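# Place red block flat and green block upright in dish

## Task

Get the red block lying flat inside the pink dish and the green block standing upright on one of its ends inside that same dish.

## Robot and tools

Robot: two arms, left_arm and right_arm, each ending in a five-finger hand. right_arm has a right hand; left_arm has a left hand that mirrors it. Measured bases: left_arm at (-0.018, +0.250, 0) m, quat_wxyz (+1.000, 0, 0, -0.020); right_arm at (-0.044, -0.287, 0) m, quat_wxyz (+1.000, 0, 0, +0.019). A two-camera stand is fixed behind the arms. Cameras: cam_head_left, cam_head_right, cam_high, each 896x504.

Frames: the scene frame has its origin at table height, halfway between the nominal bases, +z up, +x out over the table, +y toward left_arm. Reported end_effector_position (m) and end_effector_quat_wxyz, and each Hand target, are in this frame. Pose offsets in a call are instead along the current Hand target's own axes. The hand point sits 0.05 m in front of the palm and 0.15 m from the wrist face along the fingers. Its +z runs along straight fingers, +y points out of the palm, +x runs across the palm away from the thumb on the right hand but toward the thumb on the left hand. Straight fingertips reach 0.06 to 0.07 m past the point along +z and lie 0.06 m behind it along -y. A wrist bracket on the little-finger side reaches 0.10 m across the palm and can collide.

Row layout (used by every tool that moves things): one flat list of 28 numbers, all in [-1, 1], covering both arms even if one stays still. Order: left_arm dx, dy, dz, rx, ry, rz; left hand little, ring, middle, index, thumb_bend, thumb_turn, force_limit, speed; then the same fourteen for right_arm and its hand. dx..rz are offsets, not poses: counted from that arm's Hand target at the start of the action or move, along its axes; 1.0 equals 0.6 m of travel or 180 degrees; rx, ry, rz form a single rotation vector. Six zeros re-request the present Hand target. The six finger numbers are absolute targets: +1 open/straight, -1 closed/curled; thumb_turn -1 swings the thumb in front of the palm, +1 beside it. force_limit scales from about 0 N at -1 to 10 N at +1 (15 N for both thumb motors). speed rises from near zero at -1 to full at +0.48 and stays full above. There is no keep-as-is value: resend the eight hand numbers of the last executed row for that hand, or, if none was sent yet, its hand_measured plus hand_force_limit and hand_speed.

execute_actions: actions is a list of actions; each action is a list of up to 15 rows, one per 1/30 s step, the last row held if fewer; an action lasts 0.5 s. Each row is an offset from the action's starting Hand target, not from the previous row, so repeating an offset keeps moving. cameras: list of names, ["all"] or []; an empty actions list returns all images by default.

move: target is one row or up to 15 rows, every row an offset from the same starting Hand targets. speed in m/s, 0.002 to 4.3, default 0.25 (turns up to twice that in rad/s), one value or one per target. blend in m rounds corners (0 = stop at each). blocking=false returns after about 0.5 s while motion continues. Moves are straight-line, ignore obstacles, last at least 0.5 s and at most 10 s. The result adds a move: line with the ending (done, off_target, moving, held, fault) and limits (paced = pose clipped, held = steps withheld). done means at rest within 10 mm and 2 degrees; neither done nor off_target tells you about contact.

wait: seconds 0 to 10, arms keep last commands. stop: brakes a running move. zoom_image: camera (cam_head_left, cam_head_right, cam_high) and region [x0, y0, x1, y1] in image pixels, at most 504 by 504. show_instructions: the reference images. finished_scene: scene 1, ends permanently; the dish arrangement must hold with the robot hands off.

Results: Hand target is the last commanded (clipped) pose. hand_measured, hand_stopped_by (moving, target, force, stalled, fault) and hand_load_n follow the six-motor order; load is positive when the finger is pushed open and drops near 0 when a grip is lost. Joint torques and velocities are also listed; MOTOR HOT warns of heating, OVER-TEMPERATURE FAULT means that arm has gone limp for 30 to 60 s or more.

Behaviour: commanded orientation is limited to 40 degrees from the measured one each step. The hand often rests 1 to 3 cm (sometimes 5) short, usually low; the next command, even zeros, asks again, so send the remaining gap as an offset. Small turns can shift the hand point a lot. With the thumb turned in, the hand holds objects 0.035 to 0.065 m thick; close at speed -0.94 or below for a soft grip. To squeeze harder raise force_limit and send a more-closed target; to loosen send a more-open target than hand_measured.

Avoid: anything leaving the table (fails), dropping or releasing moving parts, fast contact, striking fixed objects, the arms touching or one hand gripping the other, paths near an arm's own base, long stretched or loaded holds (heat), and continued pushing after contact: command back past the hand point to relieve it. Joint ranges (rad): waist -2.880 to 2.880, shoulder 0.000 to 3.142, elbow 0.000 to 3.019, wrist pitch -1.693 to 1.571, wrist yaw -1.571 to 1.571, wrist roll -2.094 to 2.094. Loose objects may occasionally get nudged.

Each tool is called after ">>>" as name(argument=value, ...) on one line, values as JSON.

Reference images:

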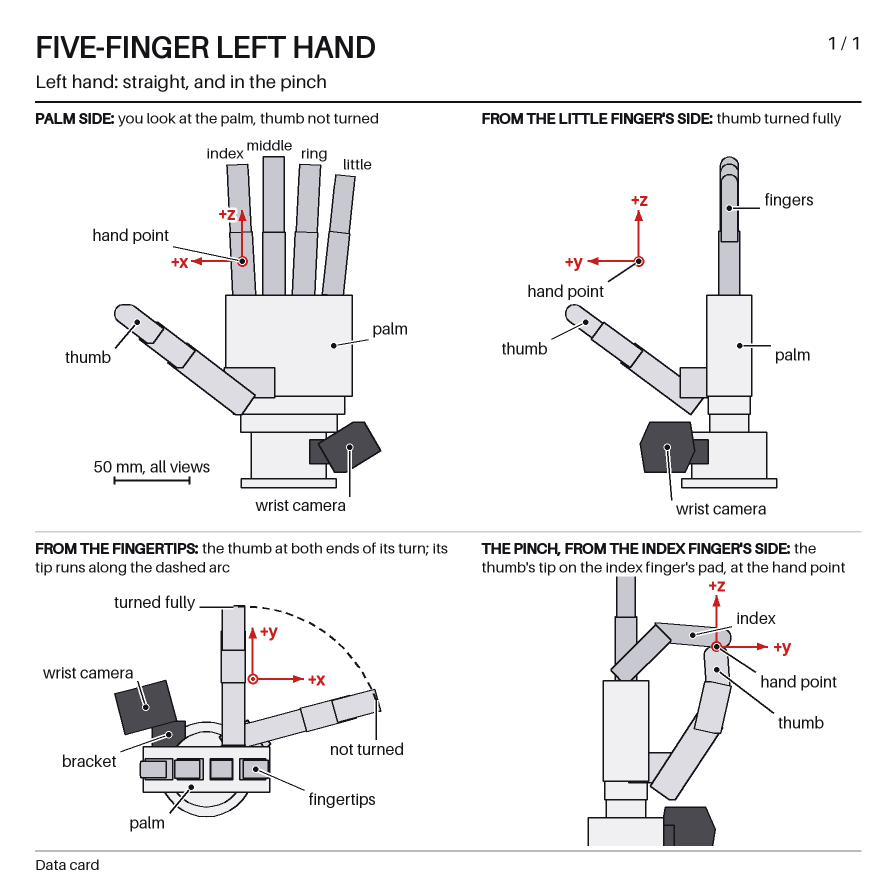

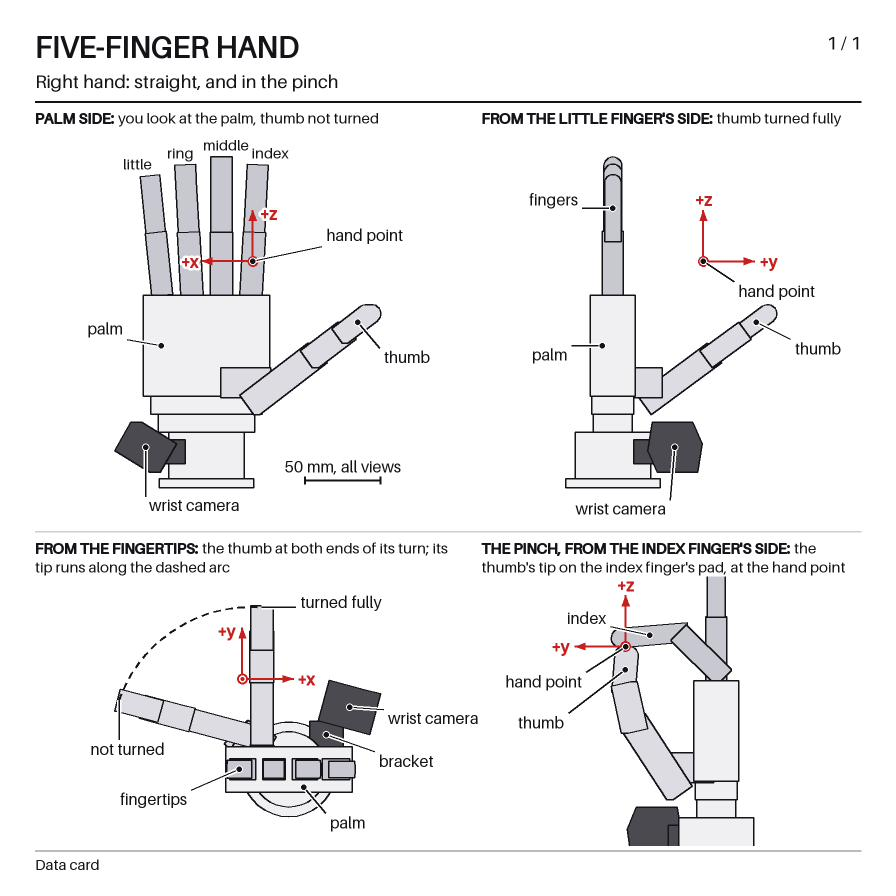

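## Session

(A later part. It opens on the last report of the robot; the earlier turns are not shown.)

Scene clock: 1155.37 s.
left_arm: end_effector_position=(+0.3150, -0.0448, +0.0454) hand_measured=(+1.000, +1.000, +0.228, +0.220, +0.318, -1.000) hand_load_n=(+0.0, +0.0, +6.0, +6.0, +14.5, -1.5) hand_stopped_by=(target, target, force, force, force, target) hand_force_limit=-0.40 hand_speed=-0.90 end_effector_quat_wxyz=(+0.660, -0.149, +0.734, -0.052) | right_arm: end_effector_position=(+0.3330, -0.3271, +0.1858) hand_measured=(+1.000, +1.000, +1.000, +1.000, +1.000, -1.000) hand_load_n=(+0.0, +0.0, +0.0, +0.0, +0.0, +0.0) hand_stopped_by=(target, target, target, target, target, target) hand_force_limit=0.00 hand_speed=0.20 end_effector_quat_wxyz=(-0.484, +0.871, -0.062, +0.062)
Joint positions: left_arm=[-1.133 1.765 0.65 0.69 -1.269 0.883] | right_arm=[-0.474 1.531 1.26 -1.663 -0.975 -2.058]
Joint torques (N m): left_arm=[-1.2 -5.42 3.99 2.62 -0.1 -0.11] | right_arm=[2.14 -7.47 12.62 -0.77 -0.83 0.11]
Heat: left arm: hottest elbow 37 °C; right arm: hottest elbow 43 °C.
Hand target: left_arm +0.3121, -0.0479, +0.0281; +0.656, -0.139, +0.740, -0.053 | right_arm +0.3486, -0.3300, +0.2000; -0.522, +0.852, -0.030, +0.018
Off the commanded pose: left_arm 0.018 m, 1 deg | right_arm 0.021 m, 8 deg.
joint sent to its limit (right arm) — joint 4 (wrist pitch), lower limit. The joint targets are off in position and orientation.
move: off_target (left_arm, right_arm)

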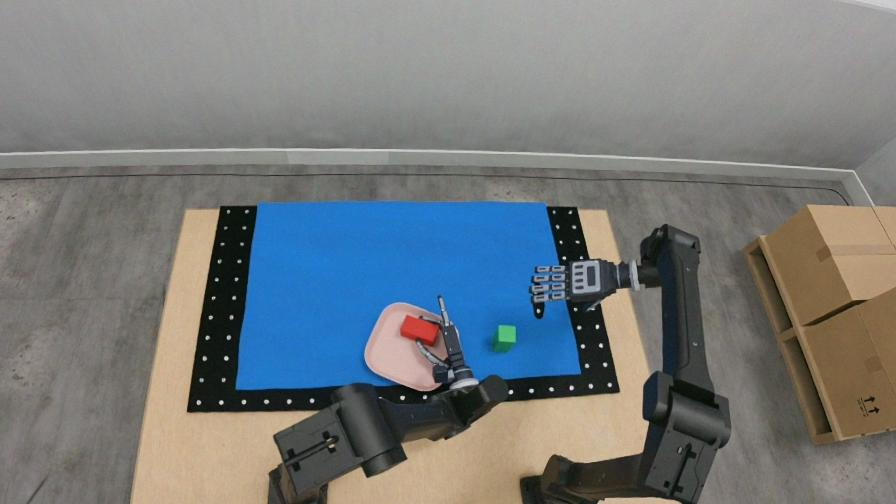

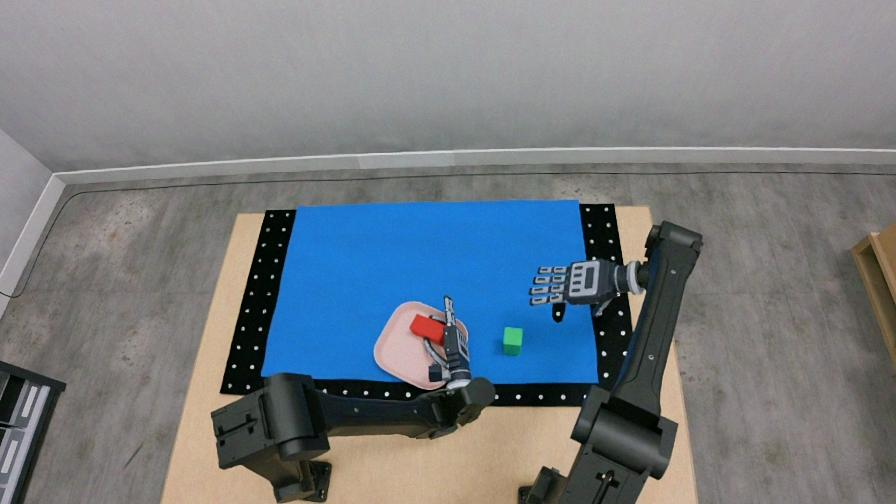

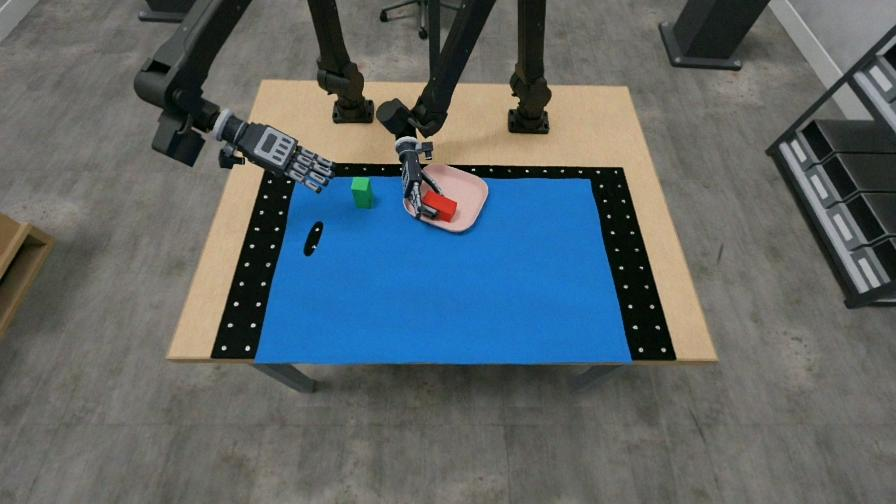

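>>> move(target=[-0.0287, -0.0078, -0.004, 0, 0, 0, 1, 1, -0.4, -0.4, 0.0, -1, -0.4, -0.9, 0, 0, 0, 0, 0, 0, 1, 1, 1, 1, 1, -1, 0, 0.2], speed=0.05)

>>> move(target=[0, 0, 0, 0, 0, 0, 1, 1, 0.6, 0.6, 0.9, -1, -0.4, -0.7, 0, 0, 0, 0, 0, 0, 1, 1, 1, 1, 1, -1, 0, 0.2], speed=0.05, cameras=["all"])

>>> zoom_image(camera="cam_high", region=[390, 140, 500, 250])

>>> zoom_image(camera="cam_head_left", region=[350, 280, 470, 400])

Scene clock: 1187.20 s.
left_arm: end_effector_position=(+0.3156, -0.0451, +0.0459) hand_measured=(+1.000, +1.000, +0.228, +0.220, +0.318, -1.000) hand_load_n=(+0.0, +0.0, +6.0, +6.5, +15.0, -1.0) hand_stopped_by=(target, target, force, force, force, target) hand_force_limit=-0.40 hand_speed=-0.90 end_effector_quat_wxyz=(+0.659, -0.147, +0.736, -0.052) | right_arm: end_effector_position=(+0.3330, -0.3271, +0.1858) hand_measured=(+1.000, +1.000, +1.000, +1.000, +1.000, -1.000) hand_load_n=(+0.0, +0.0, +0.0, +0.0, +0.0, +0.0) hand_stopped_by=(target, target, target, target, target, target) hand_force_limit=0.00 hand_speed=0.20 end_effector_quat_wxyz=(-0.484, +0.871, -0.062, +0.062)
Joint positions: left_arm=[-1.132 1.762 0.65 0.685 -1.262 0.886] | right_arm=[-0.474 1.531 1.26 -1.663 -0.975 -2.058]
Joint torques (N m): left_arm=[-1.2 -9.05 4.15 0.8 -0.12 -0.05] | right_arm=[2.2 -7.47 12.62 -0.77 -0.83 0.12]
Heat: left arm: hottest elbow 35 °C; right arm: hottest elbow 43 °C.
Hand target: left_arm +0.3121, -0.0479, +0.0461; +0.656, -0.139, +0.740, -0.053 | right_arm +0.3486, -0.3300, +0.2000; -0.522, +0.852, -0.030, +0.018
Off the commanded pose: left_arm 0.004 m, 1 deg | right_arm 0.021 m, 8 deg.
joint sent to its limit (right arm) — joint 4 (wrist pitch), lower limit. The joint targets are off in position and orientation.
move: off_target (right_arm)

Scene clock: 1189.13 s.
left_arm: end_effector_position=(+0.3160, -0.0448, +0.0456) hand_measured=(+1.000, +1.000, +0.600, +0.600, +0.900, -1.000) hand_load_n=(+0.0, +0.0, +0.0, +0.0, +0.0, +0.5) hand_stopped_by=(target, target, target, target, target, target) hand_force_limit=-0.40 hand_speed=-0.70 end_effector_quat_wxyz=(+0.659, -0.147, +0.736, -0.052) | right_arm: end_effector_position=(+0.3330, -0.3271, +0.1858) hand_measured=(+1.000, +1.000, +1.000, +1.000, +1.000, -1.000) hand_load_n=(+0.0, +0.0, +0.0, +0.0, +0.0, +0.0) hand_stopped_by=(target, target, target, target, target, target) hand_force_limit=0.00 hand_speed=0.20 end_effector_quat_wxyz=(-0.484, +0.871, -0.062, +0.062)
Joint positions: left_arm=[-1.13 1.762 0.65 0.684 -1.261 0.884] | right_arm=[-0.474 1.531 1.26 -1.663 -0.975 -2.058]
Joint torques (N m): left_arm=[-1.08 -8.64 4.16 0.87 -0.11 -0.05] | right_arm=[2.14 -7.47 12.62 -0.79 -0.83 0.11]
Heat: left arm: hottest elbow 35 °C; right arm: hottest elbow 43 °C.
Hand target: left_arm +0.3121, -0.0479, +0.0461; +0.656, -0.139, +0.740, -0.053 | right_arm +0.3486, -0.3300, +0.2000; -0.522, +0.852, -0.030, +0.018
Off the commanded pose: left_arm 0.005 m, 1 deg | right_arm 0.021 m, 8 deg.
joint sent to its limit (right arm) — joint 4 (wrist pitch), lower limit. The joint targets are off in position and orientation.
move: off_target (right_arm)

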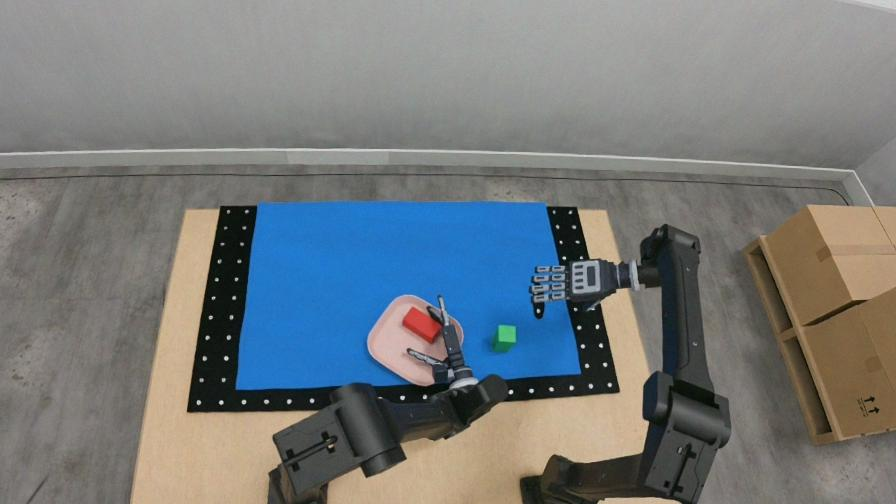

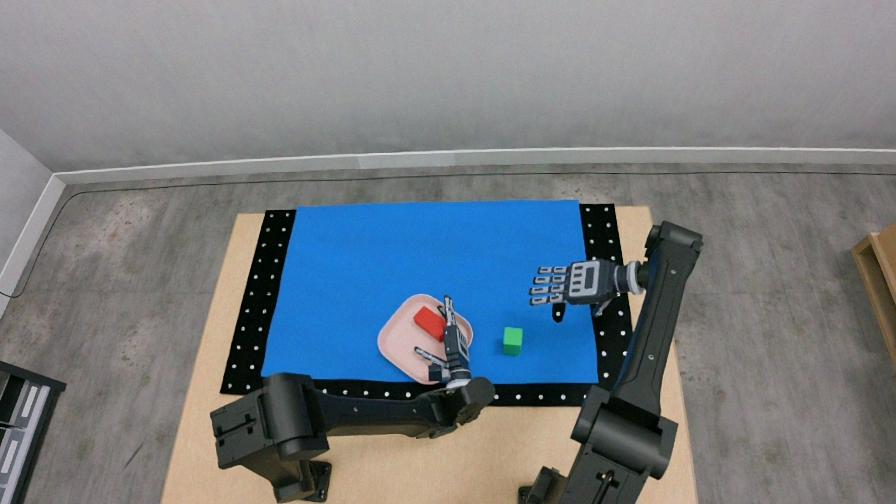

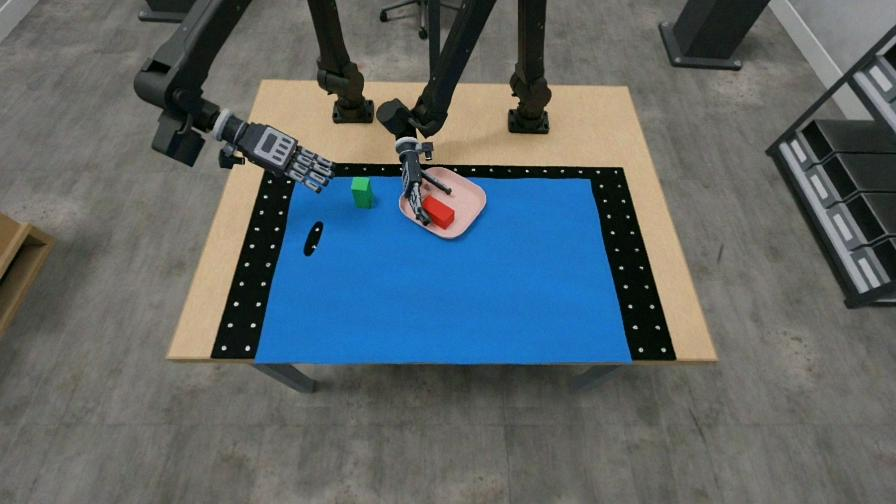

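Scaled by 4.582.

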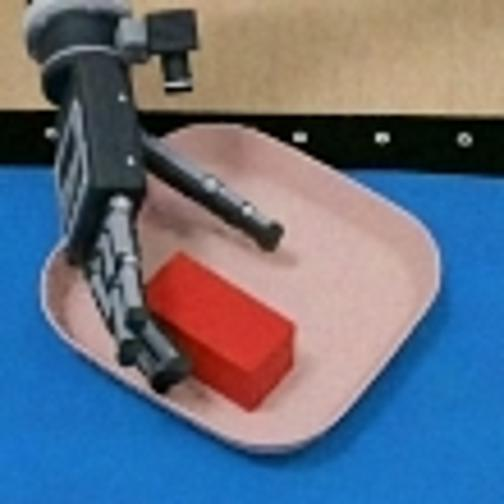

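Scaled by 4.200.

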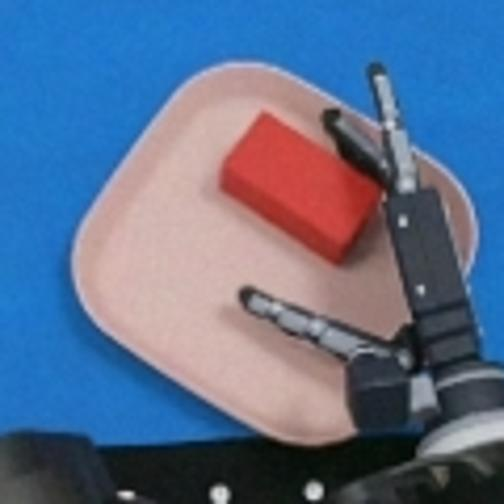

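>>> move(target=[[-0.207, -0.0565, -0.029, 0, 0, 0, 1, 1, 0.6, 0.6, 0.9, -1, -0.4, -0.7, 0, 0, 0, 0, 0, 0, 1, 1, 1, 1, 1, -1, 0, 0.2], [-0.5545, 0.344, 0.177, 0, 0, 0, 1, 1, 0.6, 0.6, 0.9, -1, -0.4, -0.7, -0.1133, -0.019, 0.184, 0, 0, 0, 1, 1, 1, 1, 1, -1, 0, 0.2]], speed=[0.1, 0.2], blend=[0.02, 0], cameras=["all"])

>>> zoom_image(camera="cam_high", region=[330, 110, 500, 250])

>>> zoom_image(camera="cam_head_left", region=[350, 270, 560, 400])

>>> zoom_image(camera="cam_head_right", region=[360, 270, 580, 400])

Scene clock: 1231.07 s.
left_arm: end_effector_position=(+0.4133, +0.2498, +0.2622) hand_measured=(+1.000, +1.000, +0.600, +0.600, +0.900, -1.000) hand_load_n=(-0.5, +0.0, +0.0, +0.0, +0.0, +0.5) hand_stopped_by=(target, target, target, target, target, target) hand_force_limit=-0.40 hand_speed=-0.70 end_effector_quat_wxyz=(+0.640, -0.139, +0.754, -0.052) | right_arm: end_effector_position=(+0.2903, -0.2265, +0.1559) hand_measured=(+1.000, +1.000, +1.000, +1.000, +1.000, -1.000) hand_load_n=(+0.0, -0.5, +0.0, +0.0, +0.0, +0.0) hand_stopped_by=(target, target, target, target, target, target) hand_force_limit=0.00 hand_speed=0.20 end_effector_quat_wxyz=(-0.521, +0.853, -0.030, +0.014)
Joint positions: left_arm=[-0.22 0.851 0.573 0.089 -0.354 1.242] | right_arm=[-0.276 1.436 1.041 -1.504 -1.067 -1.932]
Joint torques (N m): left_arm=[0.79 -2.2 13.7 1.72 0.04 0.04] | right_arm=[2.14 -8.59 6.57 0.51 -0.85 0.12]
Heat: left arm: hottest elbow 35 °C; right arm: hottest elbow 43 °C.
Hand target: left_arm +0.4220, +0.2519, +0.2964; +0.656, -0.139, +0.740, -0.053 | right_arm +0.2879, -0.2220, +0.1601; -0.522, +0.852, -0.030, +0.018
Off the commanded pose: left_arm 0.035 m, 3 deg | right_arm 0.007 m, 1 deg.
move: off_target (left_arm)

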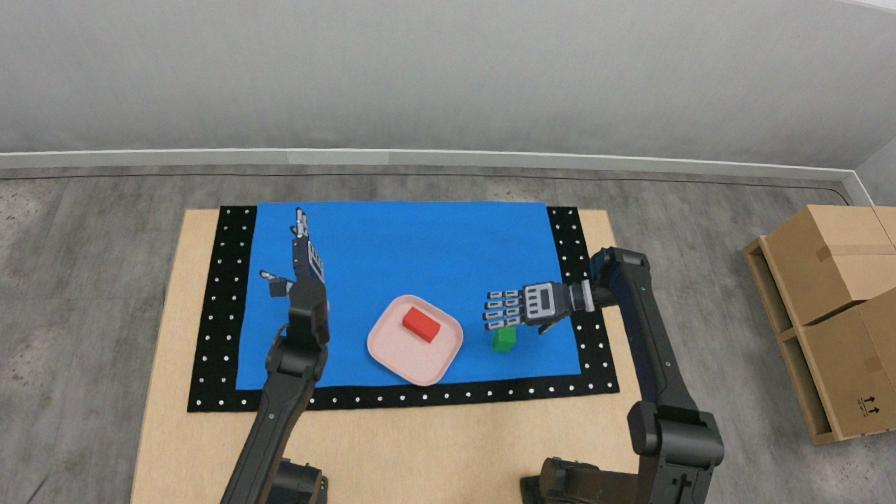

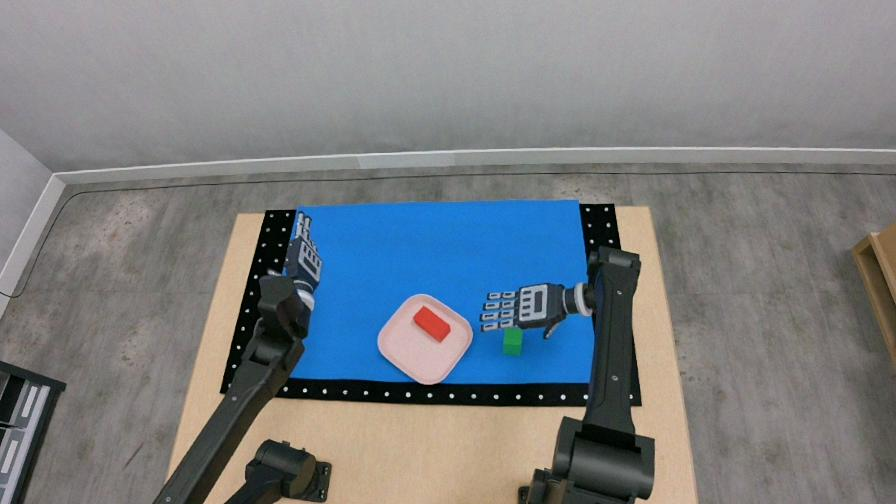

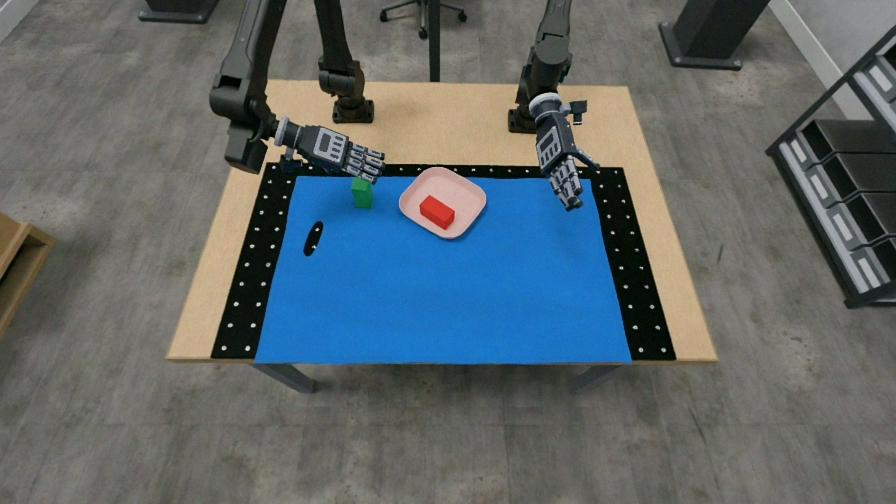

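Scaled by 2.965.

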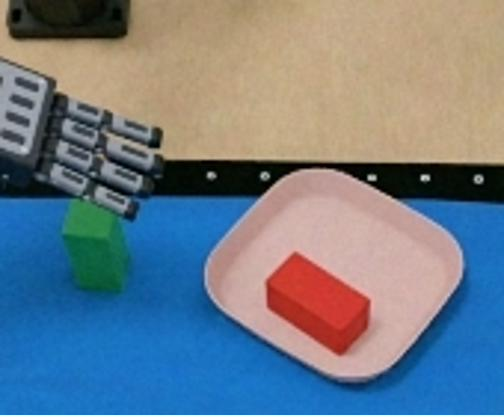

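Scaled by 2.400.

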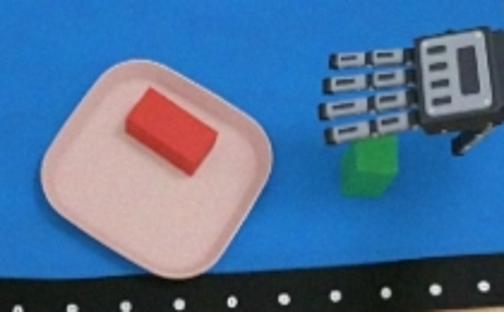

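Scaled by 2.291.

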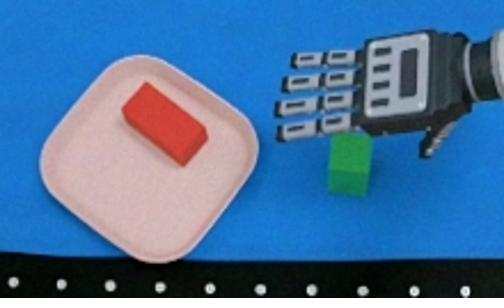

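>>> move(target=[0, 0, 0, 0, 0, 0, 1, 1, 0.6, 0.6, 0.9, -1, -0.4, -0.7, -0.0118, 0.1093, 0.0607, 0, 0, 0, 1, 1, 1, 1, 1, -1, 0, 0.2], speed=0.12, cameras=["all"])

>>> zoom_image(camera="cam_high", region=[310, 130, 410, 230])

>>> zoom_image(camera="cam_head_right", region=[460, 280, 580, 400])

Scene clock: 1281.30 s.
left_arm: end_effector_position=(+0.4133, +0.2498, +0.2622) hand_measured=(+1.000, +1.000, +0.600, +0.600, +0.900, -1.000) hand_load_n=(+0.0, +0.0, +0.0, +0.0, +0.0, +0.5) hand_stopped_by=(target, target, target, target, target, target) hand_force_limit=-0.40 hand_speed=-0.70 end_effector_quat_wxyz=(+0.640, -0.139, +0.754, -0.052) | right_arm: end_effector_position=(+0.2833, -0.2248, +0.0903) hand_measured=(+1.000, +1.000, +1.000, +1.000, +1.000, -1.000) hand_load_n=(+0.0, +0.0, +0.0, +0.0, +0.0, +0.0) hand_stopped_by=(target, target, target, target, target, target) hand_force_limit=0.00 hand_speed=0.20 end_effector_quat_wxyz=(-0.517, +0.855, -0.024, +0.029)
Joint positions: left_arm=[-0.22 0.851 0.573 0.089 -0.354 1.242] | right_arm=[-0.276 1.48 0.902 -1.28 -1.067 -1.923]
Joint torques (N m): left_arm=[0.67 -2.73 13.75 1.65 0.03 0.04] | right_arm=[2.26 -6.01 6.01 0.58 -0.88 0.11]
Heat: left arm: hottest elbow 42 °C; right arm: hottest elbow 39 °C.
Hand target: left_arm +0.4220, +0.2519, +0.2964; +0.656, -0.139, +0.740, -0.053 | right_arm +0.2809, -0.2189, +0.0851; -0.522, +0.852, -0.030, +0.018
Off the commanded pose: left_arm 0.035 m, 3 deg | right_arm 0.008 m, 2 deg.
move: off_target (left_arm)

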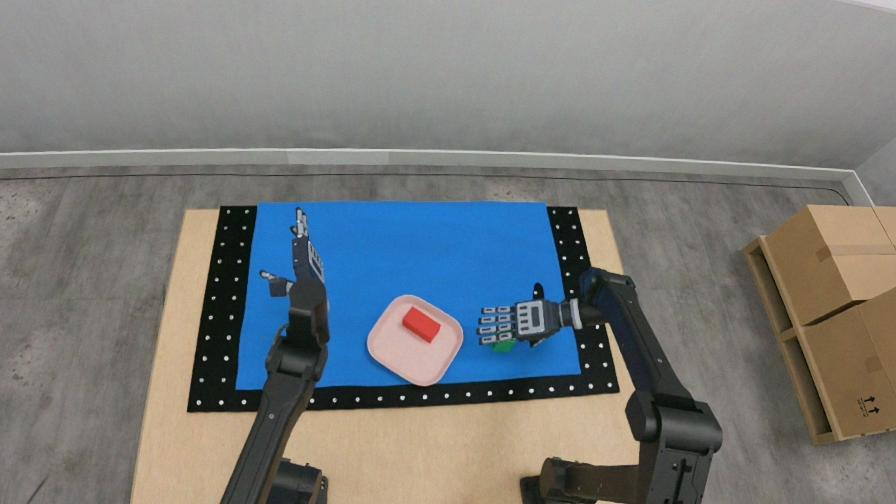

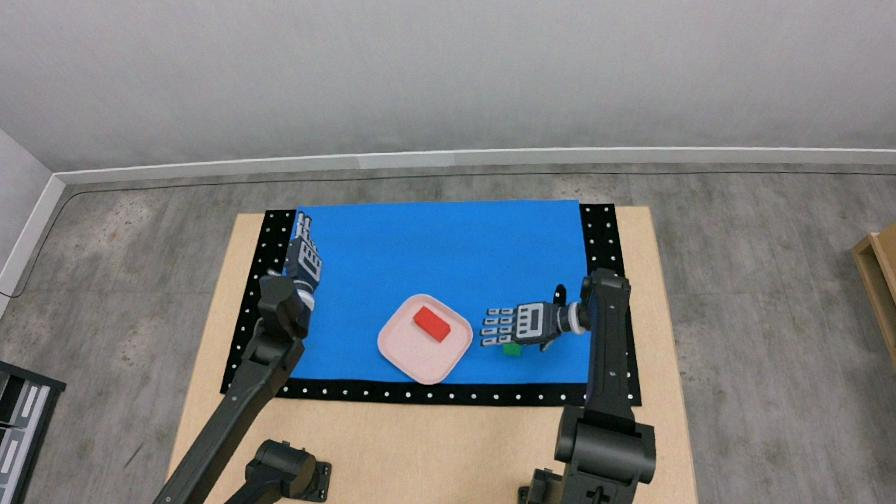

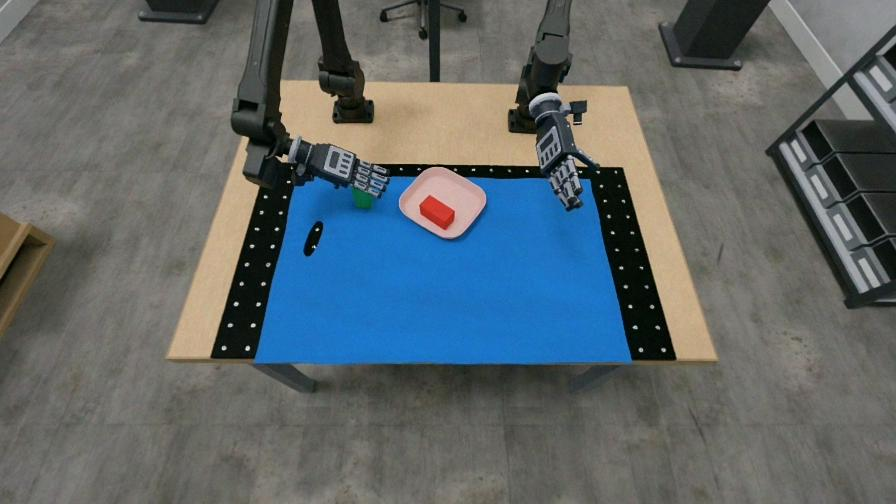

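Scaled by 5.040.

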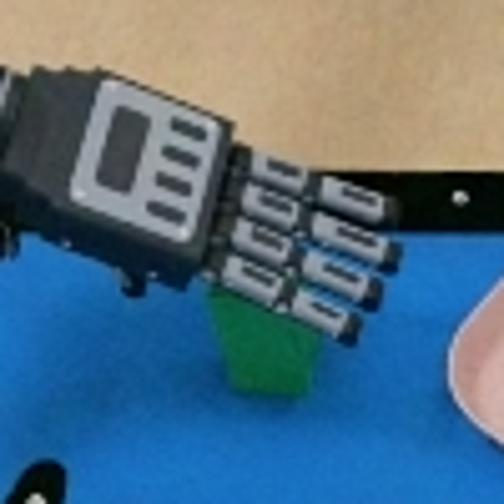

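Scaled by 4.200.

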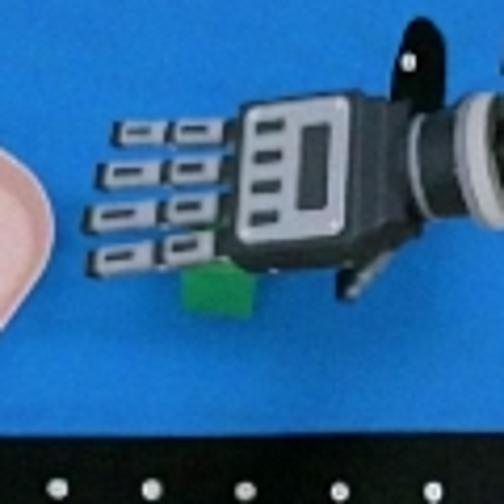

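>>> move(target=[0, 0, 0, 0, 0, 0, 1, 1, 0.6, 0.6, 0.9, -1, -0.4, -0.7, 0.0358, 0.0102, 0.0208, 0, 0, 0, 1, 1, 1, 1, 1, -1, 0, 0.2], speed=0.1, cameras=["all"])

>>> zoom_image(camera="cam_high", region=[310, 130, 410, 230])

>>> zoom_image(camera="cam_head_right", region=[460, 280, 580, 400])

Scene clock: 1441.17 s.
left_arm: end_effector_position=(+0.4133, +0.2498, +0.2622) hand_measured=(+1.000, +1.000, +0.600, +0.600, +0.900, -1.000) hand_load_n=(+0.0, +0.0, +0.0, +0.0, +0.0, +0.5) hand_stopped_by=(target, target, target, target, target, target) hand_force_limit=-0.40 hand_speed=-0.70 end_effector_quat_wxyz=(+0.640, -0.139, +0.754, -0.052) | right_arm: end_effector_position=(+0.2920, -0.2143, +0.0717) hand_measured=(+1.000, +1.000, +1.000, +1.000, +1.000, -1.000) hand_load_n=(+0.0, +0.0, +0.0, +0.0, +0.0, +0.0) hand_stopped_by=(target, target, target, target, target, target) hand_force_limit=0.00 hand_speed=0.20 end_effector_quat_wxyz=(-0.520, +0.853, -0.030, +0.015)
Joint positions: left_arm=[-0.22 0.851 0.573 0.089 -0.354 1.242] | right_arm=[-0.242 1.535 0.902 -1.2 -1.076 -1.86]
Joint torques (N m): left_arm=[0.56 -2.26 13.67 1.74 0.03 0.03] | right_arm=[2.26 -6.48 8.35 0.61 -0.89 0.11]
Heat: left arm: hottest elbow 48 °C; right arm: hottest elbow 37 °C.
Hand target: left_arm +0.4220, +0.2519, +0.2964; +0.656, -0.139, +0.740, -0.053 | right_arm +0.3029, -0.2120, +0.0740; -0.522, +0.852, -0.030, +0.018
Off the commanded pose: left_arm 0.035 m, 3 deg | right_arm 0.011 m, 0 deg.
move: off_target (left_arm, right_arm)

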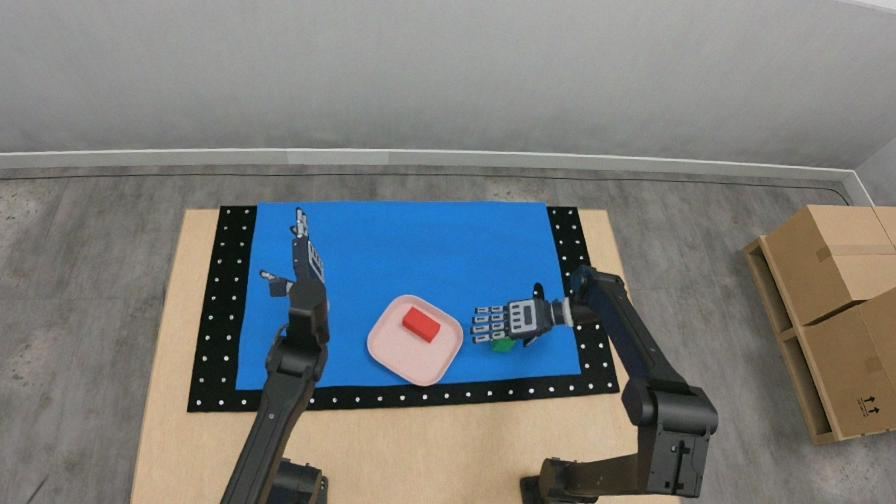

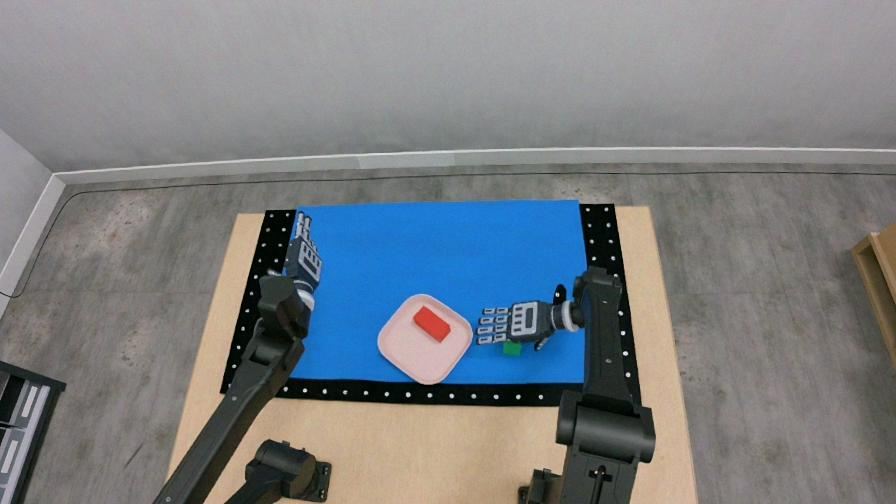

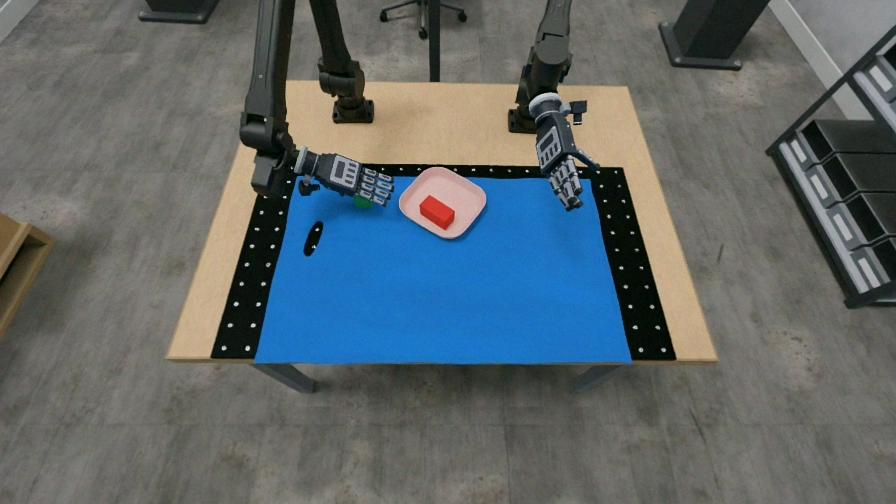

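Scaled by 5.040.

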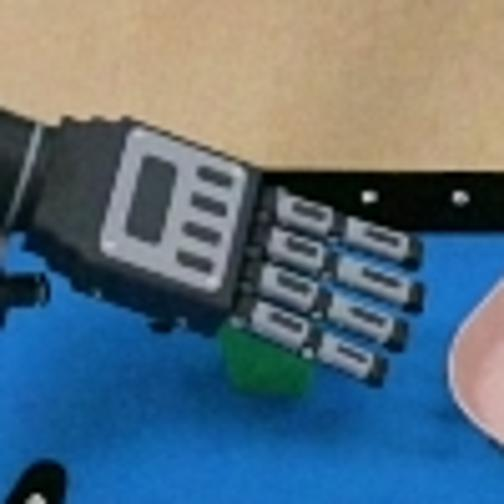

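Scaled by 4.200.

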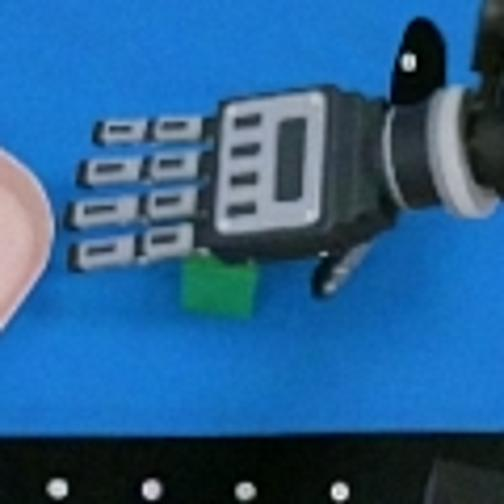

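>>> move(target=[0, 0, 0, 0, 0, 0, 1, 1, 0.6, 0.6, 0.9, -1, -0.4, -0.7, 0.0368, -0.0442, -0.0233, 0, 0, 0, 1, 1, 1, 1, 1, -1, 0, 0.2], speed=0.1, cameras=[])

Scene clock: 1455.83 s.
left_arm: end_effector_position=(+0.4133, +0.2498, +0.2622) hand_measured=(+1.000, +1.000, +0.600, +0.600, +0.900, -1.000) hand_load_n=(+0.0, +0.0, +0.0, +0.0, +0.0, +0.0) hand_stopped_by=(target, target, target, target, target, target) hand_force_limit=-0.40 hand_speed=-0.70 end_effector_quat_wxyz=(+0.640, -0.139, +0.754, -0.052) | right_arm: end_effector_position=(+0.3092, -0.2175, +0.0930) hand_measured=(+1.000, +1.000, +1.000, +1.000, +1.000, -1.000) hand_load_n=(+0.0, +0.0, +0.0, +0.0, +0.0, +0.0) hand_stopped_by=(target, target, target, target, target, target) hand_force_limit=0.00 hand_speed=0.20 end_effector_quat_wxyz=(-0.520, +0.854, -0.033, +0.018)
Joint positions: left_arm=[-0.22 0.851 0.573 0.089 -0.354 1.242] | right_arm=[-0.242 1.535 0.972 -1.252 -1.078 -1.843]
Joint torques (N m): left_arm=[0.44 -2.26 13.68 1.72 0.03 0.06] | right_arm=[2.26 -6.77 10.99 -0.5 -0.87 0.11]
Heat: left arm: hottest elbow 48 °C; right arm: hottest elbow 38 °C.
Hand target: left_arm +0.4220, +0.2519, +0.2964; +0.656, -0.139, +0.740, -0.053 | right_arm +0.3250, -0.2140, +0.1040; -0.522, +0.852, -0.030, +0.018
Off the commanded pose: left_arm 0.035 m, 3 deg | right_arm 0.020 m, 1 deg.
move: off_target (left_arm, right_arm)
No camera images: "cameras" was empty.

>>> move(target=[0, 0, 0, 0, 0, 0, 1, 1, 0.6, 0.6, 0.9, -1, -0.4, -0.7, -0.0133, 0.0347, 0.0165, 0, 0, 0, 1, 1, 1, 1, 1, -1, 0, 0.2], speed=0.08, cameras=["all"])

>>> zoom_image(camera="cam_high", region=[310, 130, 410, 230])

>>> zoom_image(camera="cam_head_right", region=[460, 280, 580, 400])

Scene clock: 1469.70 s.
left_arm: end_effector_position=(+0.4133, +0.2498, +0.2622) hand_measured=(+1.000, +1.000, +0.600, +0.600, +0.900, -1.000) hand_load_n=(+0.0, +0.0, +0.0, +0.0, +0.0, +0.5) hand_stopped_by=(target, target, target, target, target, target) hand_force_limit=-0.40 hand_speed=-0.70 end_effector_quat_wxyz=(+0.640, -0.139, +0.754, -0.052) | right_arm: end_effector_position=(+0.3150, -0.2187, +0.0857) hand_measured=(+1.000, +1.000, +1.000, +1.000, +1.000, -1.000) hand_load_n=(+0.0, +0.0, +0.0, +0.0, +0.0, +0.0) hand_stopped_by=(target, target, target, target, target, target) hand_force_limit=0.00 hand_speed=0.20 end_effector_quat_wxyz=(-0.519, +0.854, -0.030, +0.024)
Joint positions: left_arm=[-0.22 0.851 0.573 0.089 -0.354 1.242] | right_arm=[-0.242 1.552 0.972 -1.221 -1.078 -1.843]
Joint torques (N m): left_arm=[0.56 -2.67 13.75 1.74 0.06 0.06] | right_arm=[1.9 -6.83 6.95 0.66 -0.82 0.01]
Heat: left arm: hottest elbow 48 °C; right arm: hottest elbow 40 °C.
Hand target: left_arm +0.4220, +0.2519, +0.2964; +0.656, -0.139, +0.740, -0.053 | right_arm +0.3169, -0.2140, +0.0809; -0.522, +0.852, -0.030, +0.018
Off the commanded pose: left_arm 0.035 m, 3 deg | right_arm 0.007 m, 1 deg.
move: off_target (left_arm)

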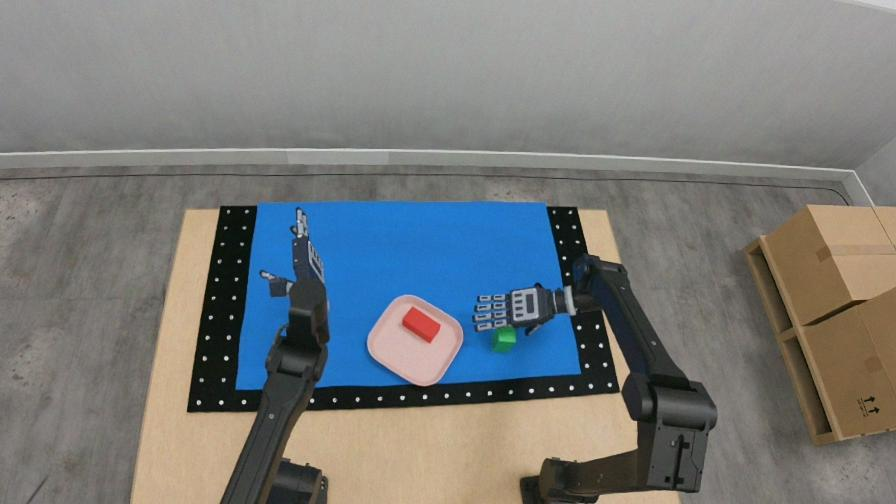

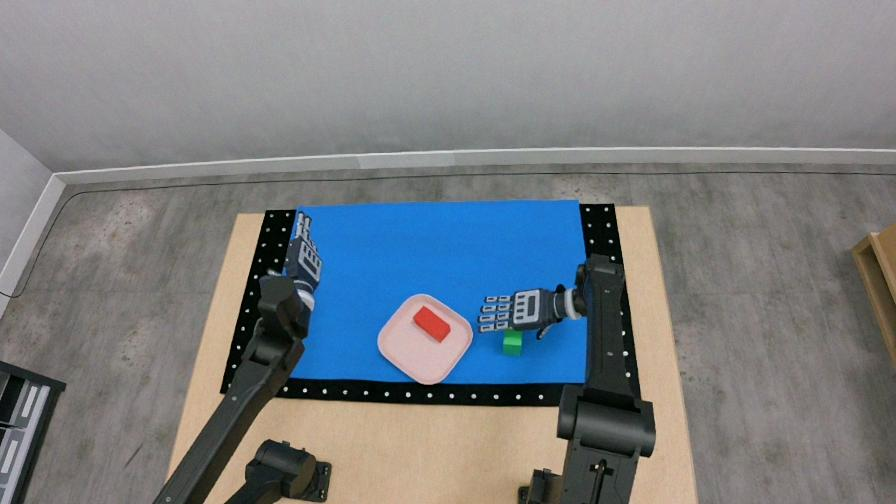

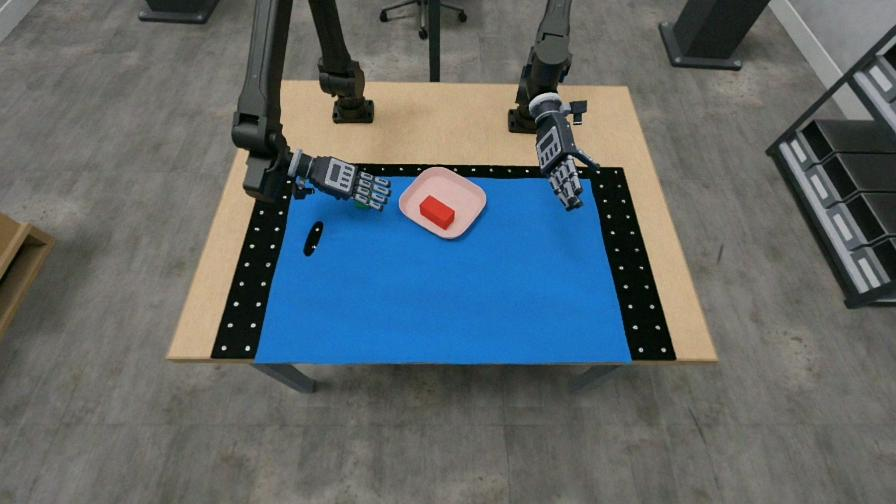

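Scaled by 5.040.

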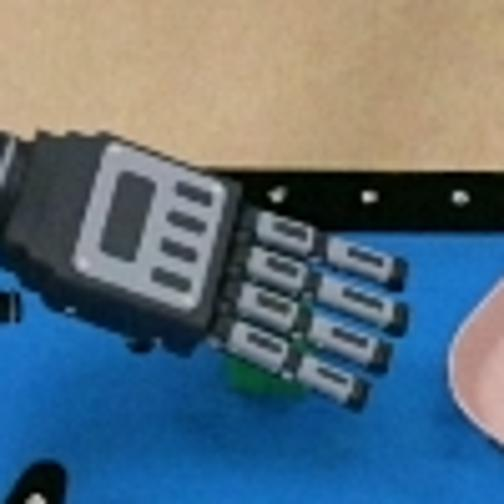

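Scaled by 4.200.

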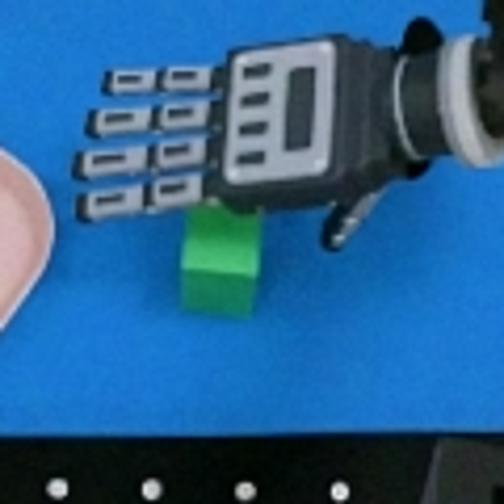

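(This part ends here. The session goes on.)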